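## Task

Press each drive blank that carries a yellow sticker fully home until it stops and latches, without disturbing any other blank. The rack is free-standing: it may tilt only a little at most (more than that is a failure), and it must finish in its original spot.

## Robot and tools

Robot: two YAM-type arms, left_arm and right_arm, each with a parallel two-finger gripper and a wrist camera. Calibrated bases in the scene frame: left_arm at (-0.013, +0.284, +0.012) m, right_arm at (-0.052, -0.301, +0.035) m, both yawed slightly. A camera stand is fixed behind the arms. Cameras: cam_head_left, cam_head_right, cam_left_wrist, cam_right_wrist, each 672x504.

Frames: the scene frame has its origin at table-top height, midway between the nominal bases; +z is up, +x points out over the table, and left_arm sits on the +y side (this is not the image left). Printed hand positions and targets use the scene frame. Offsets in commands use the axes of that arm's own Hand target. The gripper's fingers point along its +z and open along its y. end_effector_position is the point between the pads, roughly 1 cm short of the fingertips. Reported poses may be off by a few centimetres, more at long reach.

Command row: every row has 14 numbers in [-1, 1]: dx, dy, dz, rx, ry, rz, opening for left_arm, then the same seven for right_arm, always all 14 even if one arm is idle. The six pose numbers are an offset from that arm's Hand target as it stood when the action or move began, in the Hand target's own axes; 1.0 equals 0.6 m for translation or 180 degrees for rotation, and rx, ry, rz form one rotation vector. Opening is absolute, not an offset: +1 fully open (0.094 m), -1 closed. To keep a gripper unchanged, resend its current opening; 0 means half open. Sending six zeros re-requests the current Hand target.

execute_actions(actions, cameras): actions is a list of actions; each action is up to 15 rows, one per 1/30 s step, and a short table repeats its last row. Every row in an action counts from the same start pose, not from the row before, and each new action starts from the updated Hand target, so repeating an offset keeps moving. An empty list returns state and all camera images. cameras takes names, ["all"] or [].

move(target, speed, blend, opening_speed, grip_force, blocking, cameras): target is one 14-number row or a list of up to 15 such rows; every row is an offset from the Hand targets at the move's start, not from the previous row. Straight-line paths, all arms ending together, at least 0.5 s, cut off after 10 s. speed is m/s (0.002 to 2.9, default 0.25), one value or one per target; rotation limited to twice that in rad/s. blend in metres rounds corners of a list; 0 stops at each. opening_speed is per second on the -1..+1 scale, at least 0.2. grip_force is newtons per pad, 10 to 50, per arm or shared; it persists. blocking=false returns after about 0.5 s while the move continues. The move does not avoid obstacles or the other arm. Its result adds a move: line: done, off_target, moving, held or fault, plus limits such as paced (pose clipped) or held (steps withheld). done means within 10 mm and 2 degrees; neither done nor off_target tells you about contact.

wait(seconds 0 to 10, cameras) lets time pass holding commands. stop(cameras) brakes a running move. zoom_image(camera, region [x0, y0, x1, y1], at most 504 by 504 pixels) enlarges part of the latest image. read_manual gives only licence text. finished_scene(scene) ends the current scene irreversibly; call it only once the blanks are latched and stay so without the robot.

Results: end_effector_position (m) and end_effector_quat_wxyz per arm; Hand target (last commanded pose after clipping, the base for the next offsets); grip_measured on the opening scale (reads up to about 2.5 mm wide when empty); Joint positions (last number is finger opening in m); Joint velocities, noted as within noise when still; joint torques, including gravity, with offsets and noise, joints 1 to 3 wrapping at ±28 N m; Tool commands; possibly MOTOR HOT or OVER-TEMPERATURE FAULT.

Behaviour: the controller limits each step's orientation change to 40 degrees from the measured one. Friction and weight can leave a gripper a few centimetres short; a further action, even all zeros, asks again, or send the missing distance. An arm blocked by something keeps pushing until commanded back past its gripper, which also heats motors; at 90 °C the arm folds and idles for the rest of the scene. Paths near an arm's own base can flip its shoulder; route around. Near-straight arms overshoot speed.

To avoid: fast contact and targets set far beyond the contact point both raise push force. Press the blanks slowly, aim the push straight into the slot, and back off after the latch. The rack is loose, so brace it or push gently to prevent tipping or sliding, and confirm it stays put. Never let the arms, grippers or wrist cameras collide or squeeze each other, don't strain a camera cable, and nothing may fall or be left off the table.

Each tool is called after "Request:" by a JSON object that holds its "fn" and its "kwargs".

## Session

Request:
{"fn": "execute_actions", "kwargs": {"actions": []}}

Scene clock: 0.00 s.
left_arm: end_effector_position=(+0.3172, +0.2883, +0.3071) grip_measured=+1.000 end_effector_quat_wxyz=(+0.478, -0.116, +0.791, -0.364) | right_arm: end_effector_position=(+0.2194, -0.3113, +0.3402) grip_measured=+1.000 end_effector_quat_wxyz=(+0.569, +0.170, +0.783, +0.184)
Joint positions: left_arm=[0.496 1.041 0.924 -0.35 0.905 -0.418 0.094] | right_arm=[-0.237 0.627 0.815 -0.497 -0.358 0.414 0.094]
Joint velocities: within noise
Joint torques (N m): no reading
Heat: left arm: 29 °C; right arm: 30 °C.
Hand target: left_arm +0.3155, +0.2839, +0.3206; +0.493, -0.095, +0.785, -0.362 | right_arm +0.2186, -0.3117, +0.3463; +0.576, +0.165, +0.780, +0.181
Tool commands: left_gripper/opening=+1.0 right_gripper/opening=+1.0

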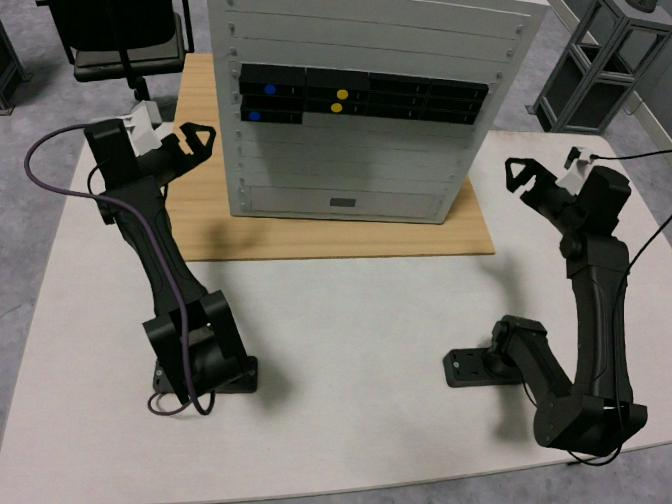

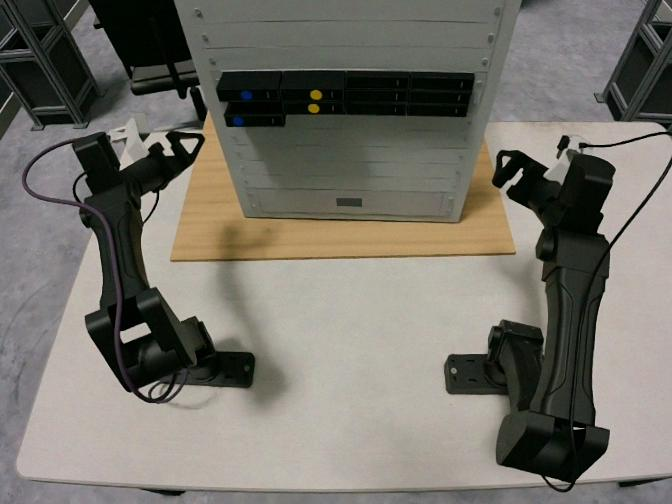

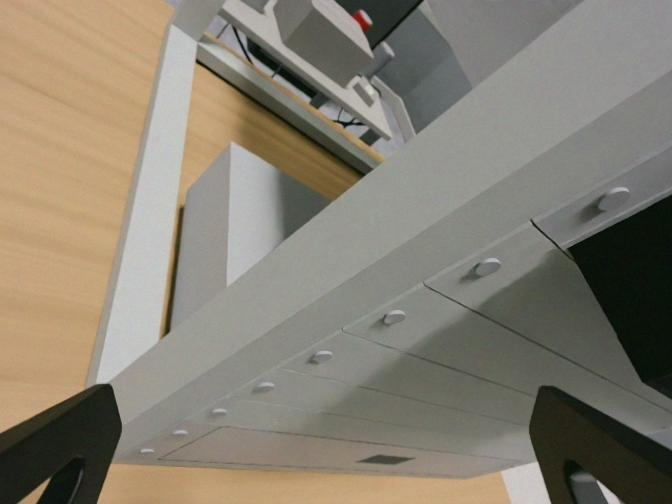

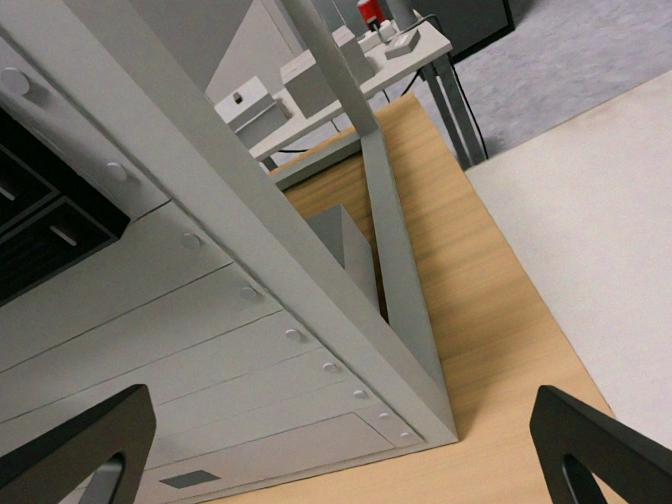

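Request:
{"fn": "move", "kwargs": {"target": [[0.062,-0.159,-0.1525,-0.062,-0.068,0.106,-1,0,0,0,0,0,0,1],[0.158,-0.416,-0.0125,-0.124,-0.136,0.2125,-1,0,0,0,0,0,0,1]], "cameras": ["cam_left_wrist"], "blend": [0.03,0]}}

Scene clock: 5.13 s.
left_arm: end_effector_position=(+0.2081, +0.0458, +0.4102) grip_measured=-0.996 end_effector_quat_wxyz=(+0.698, +0.036, +0.715, +0.010) | right_arm: end_effector_position=(+0.2194, -0.3113, +0.3402) grip_measured=+1.000 end_effector_quat_wxyz=(+0.569, +0.170, +0.783, +0.184)
Joint positions: left_arm=[-1.357 1.174 1.132 -0.08 -1.362 -0.055 0] | right_arm=[-0.237 0.627 0.815 -0.497 -0.358 0.414 0.094]
Joint torques (N m): left_arm=[0.68 -4.29 5.55 1.95 -0.22 0.09] | right_arm=[-0.05 0.23 7.36 1.58 -0.08 -0.04]
Heat: left arm: 29 °C; right arm: 31 °C.
Hand target: left_arm +0.2103, +0.0598, +0.4210; +0.707, +0.000, +0.707, +0.000 | right_arm +0.2186, -0.3117, +0.3463; +0.576, +0.165, +0.780, +0.181
Off the commanded pose: left_arm 0.018 m, 5 deg | right_arm 0.006 m, 1 deg.
move: off_target (left_arm)
Images, in order (width x height): cam_left_wrist 672x504.

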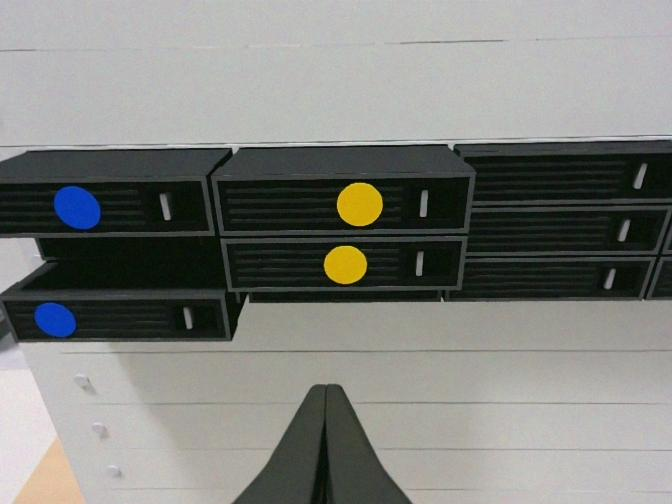

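Request:
{"fn": "move", "kwargs": {"target": [-0.04,-0.025,0.095,0,0,0,-1,0,0,0,0,0,0,1], "cameras": ["cam_left_wrist"], "speed": 0.15}}

Scene clock: 8.00 s.
left_arm: end_effector_position=(+0.2671, +0.0458, +0.4224) grip_measured=-0.996 end_effector_quat_wxyz=(+0.695, +0.024, +0.718, +0.032) | right_arm: end_effector_position=(+0.2194, -0.3113, +0.3402) grip_measured=+1.000 end_effector_quat_wxyz=(+0.569, +0.170, +0.783, +0.184)
Joint positions: left_arm=[-1.137 1.275 1.243 -0.057 -1.19 -0.004 0] | right_arm=[-0.237 0.627 0.815 -0.497 -0.358 0.414 0.094]
Joint torques (N m): left_arm=[0.55 -3.25 9.07 2.04 0.17 0.08] | right_arm=[-0.05 0.24 7.3 1.59 -0.08 -0.03]
Heat: left arm: 30 °C; right arm: 31 °C.
Hand target: left_arm +0.2673, +0.0448, +0.4450; +0.707, +0.000, +0.707, +0.000 | right_arm +0.2186, -0.3117, +0.3463; +0.576, +0.165, +0.780, +0.181
Off the commanded pose: left_arm 0.023 m, 5 deg | right_arm 0.006 m, 1 deg.
move: off_target (left_arm)
Images, in order (width x height): cam_left_wrist 672x504.

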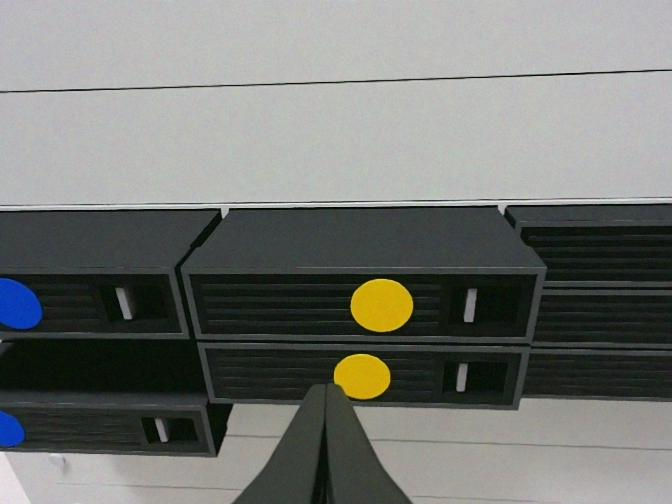

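Request:
{"fn": "move", "kwargs": {"target": [[-0.022,-0.015,0.005,0,0,0,-1,0,0,0,0,0,0,1],[-0.023,-0.015,0.075,0,0,0,-1,0,0,0,0,0,0,1]], "cameras": ["cam_left_wrist"], "speed": 0.08}}

Scene clock: 11.23 s.
left_arm: end_effector_position=(+0.3127, +0.0364, +0.4383) grip_measured=-0.996 end_effector_quat_wxyz=(+0.696, +0.014, +0.718, +0.023) | right_arm: end_effector_position=(+0.2194, -0.3113, +0.3402) grip_measured=+1.000 end_effector_quat_wxyz=(+0.569, +0.170, +0.783, +0.184)
Joint positions: left_arm=[-1.004 1.393 1.387 -0.057 -1.058 -0.002 0] | right_arm=[-0.237 0.627 0.815 -0.497 -0.358 0.414 0.094]
Joint torques (N m): left_arm=[0.59 -4.33 9.01 1.8 0.18 0.06] | right_arm=[-0.05 0.24 7.32 1.58 -0.07 -0.05]
Heat: left arm: 30 °C; right arm: 31 °C.
Hand target: left_arm +0.3123, +0.0358, +0.4588; +0.707, +0.000, +0.707, +0.000 | right_arm +0.2186, -0.3117, +0.3463; +0.576, +0.165, +0.780, +0.181
Off the commanded pose: left_arm 0.020 m, 4 deg | right_arm 0.006 m, 1 deg.
move: off_target (left_arm)
Images, in order (width x height): cam_left_wrist 672x504.

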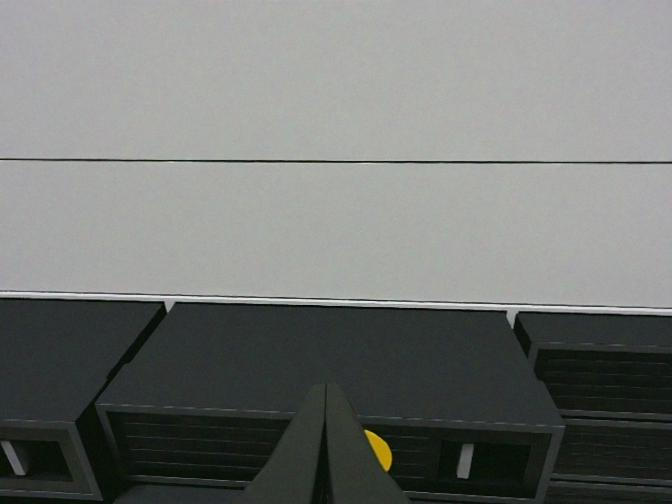

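Request:
{"fn": "move", "kwargs": {"target": [[0.02,0,-0.02,0,0,0,-1,0,0,0,0,0,0,1],[0.022,0,0.025,0,0,0,-1,0,0,0,0,0,0,1]], "cameras": ["cam_left_wrist"], "speed": 0.08}}

Scene clock: 13.87 s.
left_arm: end_effector_position=(+0.3272, +0.0375, +0.4247) grip_measured=-0.996 end_effector_quat_wxyz=(+0.690, +0.021, +0.723, +0.029) | right_arm: end_effector_position=(+0.2194, -0.3113, +0.3402) grip_measured=+1.000 end_effector_quat_wxyz=(+0.569, +0.170, +0.783, +0.184)
Joint positions: left_arm=[-0.959 1.412 1.364 -0.038 -1.014 -0.002 0] | right_arm=[-0.237 0.627 0.815 -0.497 -0.358 0.414 0.094]
Joint torques (N m): left_arm=[0.59 -4.7 7.95 2.25 0.18 0.02] | right_arm=[-0.05 0.24 7.32 1.59 -0.08 -0.04]
Heat: left arm: 30 °C; right arm: 31 °C.
Hand target: left_arm +0.3273, +0.0358, +0.4456; +0.707, +0.000, +0.707, +0.000 | right_arm +0.2186, -0.3117, +0.3463; +0.576, +0.165, +0.780, +0.181
Off the commanded pose: left_arm 0.021 m, 5 deg | right_arm 0.006 m, 1 deg.
move: off_target (left_arm)
Images, in order (width x height): cam_left_wrist 672x504.

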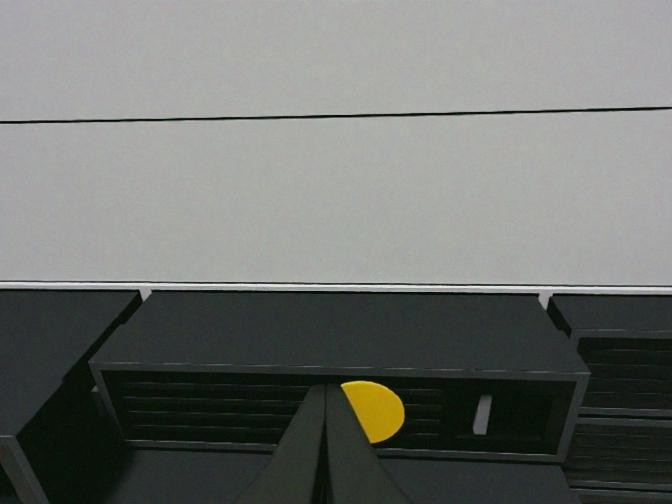

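Well placed now. Keep pushing.

Request:
{"fn": "move", "kwargs": {"target": [[-0.003,0,0.03,0,0,0,-1,0,0,0,0,0,0,1],[-0.005,0,0.055,0,0,0,-1,0,0,0,0,0,0,1]], "cameras": ["cam_left_wrist"], "speed": 0.06, "blend": [0.01,0]}}

Scene clock: 15.40 s.
left_arm: end_effector_position=(+0.3435, +0.0345, +0.4267) grip_measured=-0.996 end_effector_quat_wxyz=(+0.691, +0.020, +0.722, +0.024) | right_arm: end_effector_position=(+0.2194, -0.3113, +0.3402) grip_measured=+1.000 end_effector_quat_wxyz=(+0.569, +0.170, +0.783, +0.184)
Joint positions: left_arm=[-0.918 1.452 1.402 -0.028 -0.966 -0.001 0] | right_arm=[-0.237 0.627 0.815 -0.497 -0.358 0.414 0.094]
Joint torques (N m): left_arm=[3.48 -2.99 10.17 2.21 0.51 0.08] | right_arm=[-0.03 0.24 7.32 1.59 -0.08 -0.04]
Heat: left arm: 30 °C; right arm: 32 °C.
Hand target: left_arm +0.3603, +0.0358, +0.4486; +0.707, +0.000, +0.707, +0.000 | right_arm +0.2186, -0.3117, +0.3463; +0.576, +0.165, +0.780, +0.181
Off the commanded pose: left_arm 0.028 m, 4 deg | right_arm 0.006 m, 1 deg.
move: off_target (left_arm); blend cut to 0.0075 m at target 1
Images, in order (width x height): cam_left_wrist 672x504.

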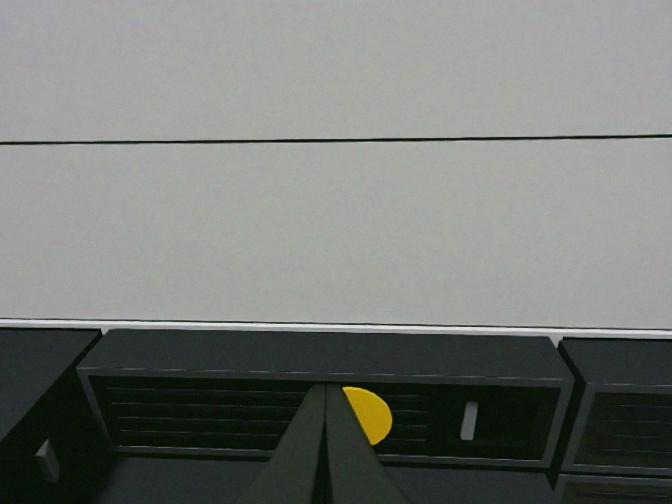

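Request:
{"fn": "move", "kwargs": {"target": [[0,0,0.02,0,0,0,-1,0,0,0,0,0,0,1],[0,0,-0.158,0,0,0,-1,0,0,0,0,0,0,1]], "cameras": ["cam_left_wrist"], "speed": [0.06,0.2]}}

Scene clock: 18.17 s.
left_arm: end_effector_position=(+0.2682, +0.0252, +0.4410) grip_measured=-0.996 end_effector_quat_wxyz=(+0.703, +0.019, +0.711, +0.003) | right_arm: end_effector_position=(+0.2194, -0.3113, +0.3402) grip_measured=+1.000 end_effector_quat_wxyz=(+0.569, +0.170, +0.783, +0.184)
Joint positions: left_arm=[-1.154 1.335 1.33 -0.028 -1.175 0.001 0] | right_arm=[-0.237 0.627 0.815 -0.497 -0.358 0.414 0.094]
Joint torques (N m): left_arm=[-0.43 -5.42 5.57 1.6 -0.12 0.03] | right_arm=[-0.05 0.23 7.34 1.59 -0.08 -0.04]
Heat: left arm: 30 °C; right arm: 32 °C.
Hand target: left_arm +0.2655, +0.0358, +0.4486; +0.707, +0.000, +0.707, +0.000 | right_arm +0.2186, -0.3117, +0.3463; +0.576, +0.165, +0.780, +0.181
Off the commanded pose: left_arm 0.013 m, 2 deg | right_arm 0.006 m, 1 deg.
move: off_target (left_arm)
Images, in order (width x height): cam_left_wrist 672x504.

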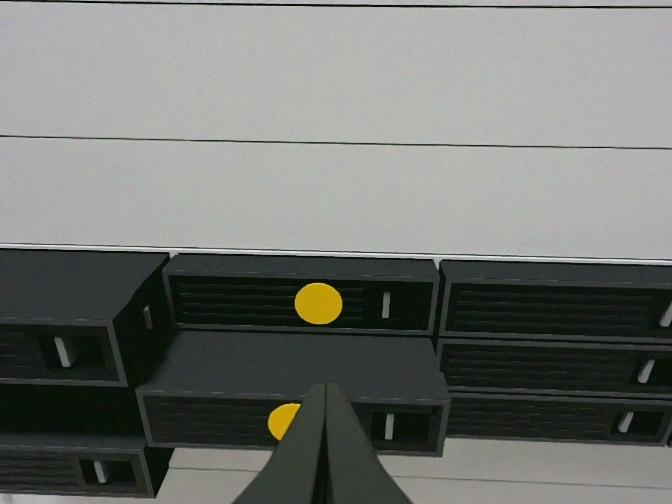

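Request:
{"fn": "move", "kwargs": {"target": [[0.036,0,-0.005,0,0,0,-1,0,0,0,0,0,0,1],[0.036,0,0.05,0,0,0,-1,0,0,0,0,0,0,1]], "cameras": ["cam_left_wrist"], "speed": 0.1}}

Scene clock: 21.20 s.
left_arm: end_effector_position=(+0.2955, +0.0378, +0.4078) grip_measured=-0.996 end_effector_quat_wxyz=(+0.693, +0.023, +0.720, +0.032) | right_arm: end_effector_position=(+0.2194, -0.3113, +0.3402) grip_measured=+1.000 end_effector_quat_wxyz=(+0.569, +0.170, +0.783, +0.184)
Joint positions: left_arm=[-1.054 1.34 1.233 0.02 -1.109 0.001 0] | right_arm=[-0.237 0.627 0.815 -0.497 -0.358 0.414 0.094]
Joint torques (N m): left_arm=[0.4 -4.12 7.77 2.19 0.15 0.01] | right_arm=[-0.05 0.23 7.34 1.59 -0.08 -0.04]
Heat: left arm: 30 °C; right arm: 32 °C.
Hand target: left_arm +0.2955, +0.0358, +0.4270; +0.707, +0.000, +0.707, +0.000 | right_arm +0.2186, -0.3117, +0.3463; +0.576, +0.165, +0.780, +0.181
Off the commanded pose: left_arm 0.019 m, 5 deg | right_arm 0.006 m, 1 deg.
move: off_target (left_arm)
Images, in order (width x height): cam_left_wrist 672x504.

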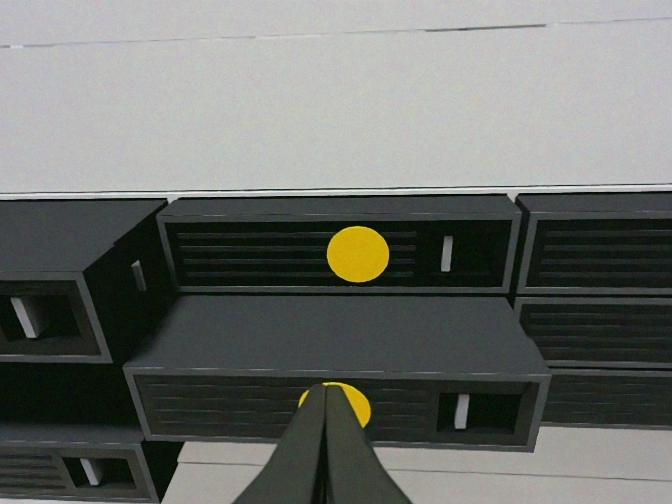

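Request:
{"fn": "move", "kwargs": {"target": [[0.003,0,0.108,0,0,0,-1,0,0,0,0,0,0,1],[0.003,0,0.129,0,0,0,-1,0,0,0,0,0,0,1]], "cameras": ["cam_left_wrist"], "speed": 0.07, "blend": [0.005,0]}}

Scene clock: 23.20 s.
left_arm: end_effector_position=(+0.3438, +0.0365, +0.3993) grip_measured=-0.996 end_effector_quat_wxyz=(+0.687, +0.023, +0.726, +0.034) | right_arm: end_effector_position=(+0.2194, -0.3113, +0.3402) grip_measured=+1.000 end_effector_quat_wxyz=(+0.569, +0.170, +0.783, +0.184)
Joint positions: left_arm=[-0.916 1.439 1.295 0.048 -0.974 0.001 0] | right_arm=[-0.237 0.627 0.815 -0.497 -0.358 0.414 0.094]
Joint torques (N m): left_arm=[5.81 -1.78 11.43 2.47 0.83 0.08] | right_arm=[-0.03 0.24 7.34 1.58 -0.09 -0.04]
Heat: left arm: 31 °C; right arm: 32 °C.
Hand target: left_arm +0.3729, +0.0357, +0.4252; +0.707, +0.000, +0.707, +0.000 | right_arm +0.2186, -0.3117, +0.3463; +0.576, +0.165, +0.780, +0.181
Off the commanded pose: left_arm 0.039 m, 6 deg | right_arm 0.006 m, 1 deg.
move: off_target (left_arm)
Images, in order (width x height): cam_left_wrist 672x504.

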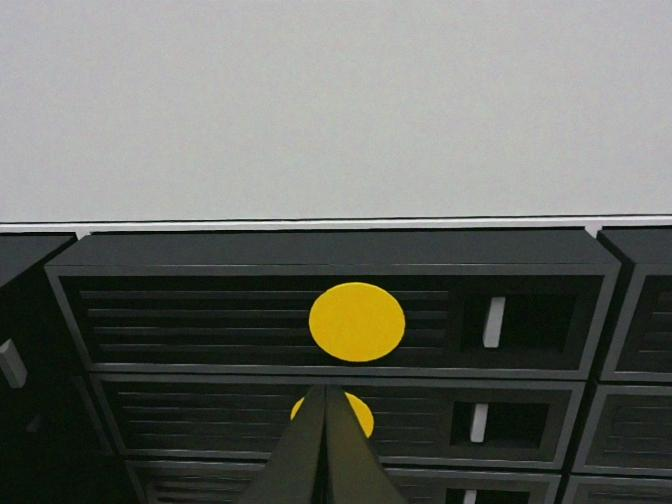

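Stopped at the same x as the first. Retreat and check.

Request:
{"fn": "move", "kwargs": {"target": [-0.02,0,-0.26,0,0,0,-1,0,0,0,0,0,0,1], "cameras": ["cam_left_wrist","cam_head_left","cam_head_right"]}}

Scene clock: 25.60 s.
left_arm: end_effector_position=(+0.2188, +0.0276, +0.4355) grip_measured=-0.996 end_effector_quat_wxyz=(+0.708, +0.001, +0.706, -0.006) | right_arm: end_effector_position=(+0.2194, -0.3113, +0.3402) grip_measured=+1.000 end_effector_quat_wxyz=(+0.569, +0.170, +0.783, +0.184)
Joint positions: left_arm=[-1.332 1.272 1.238 0.048 -1.365 0.005 0] | right_arm=[-0.237 0.627 0.815 -0.497 -0.358 0.414 0.094]
Joint torques (N m): left_arm=[-0.51 -4.83 5.5 1.07 -0.1 0.06] | right_arm=[-0.03 0.24 7.31 1.59 -0.08 -0.04]
Heat: left arm: 31 °C; right arm: 32 °C.
Hand target: left_arm +0.2169, +0.0358, +0.4372; +0.707, +0.000, +0.707, +0.000 | right_arm +0.2186, -0.3117, +0.3463; +0.576, +0.165, +0.780, +0.181
Off the commanded pose: left_arm 0.009 m, 1 deg | right_arm 0.006 m, 1 deg.
move: done
Images, in order (width x height): cam_head_left 672x504, cam_head_right 672x504, cam_left_wrist 672x504.

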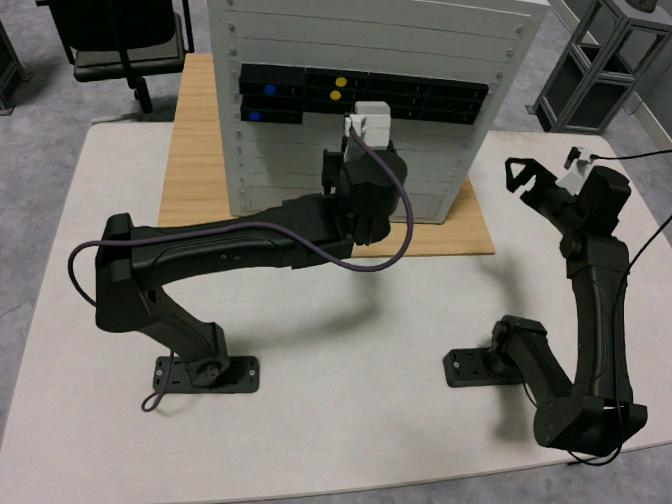

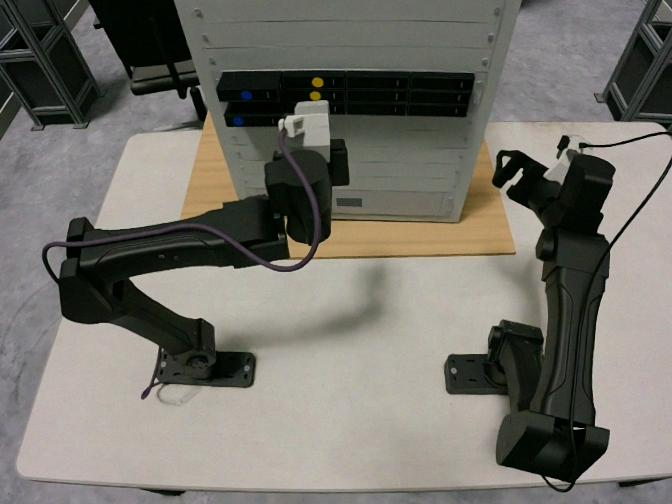

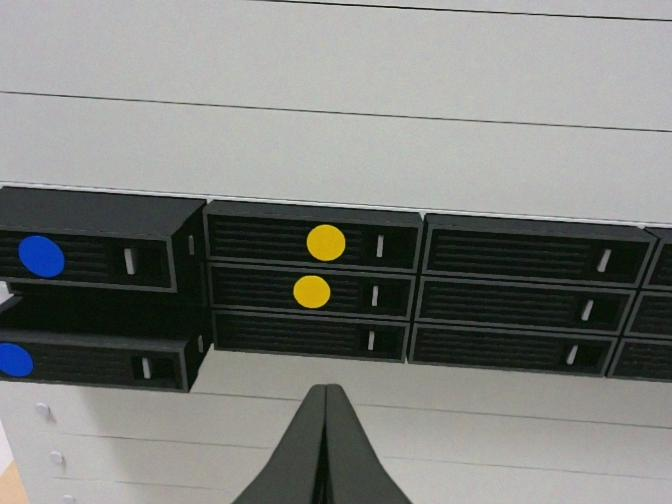

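Request:
{"fn": "finished_scene", "kwargs": {"scene": 2}}

The scene is finished: the task was done.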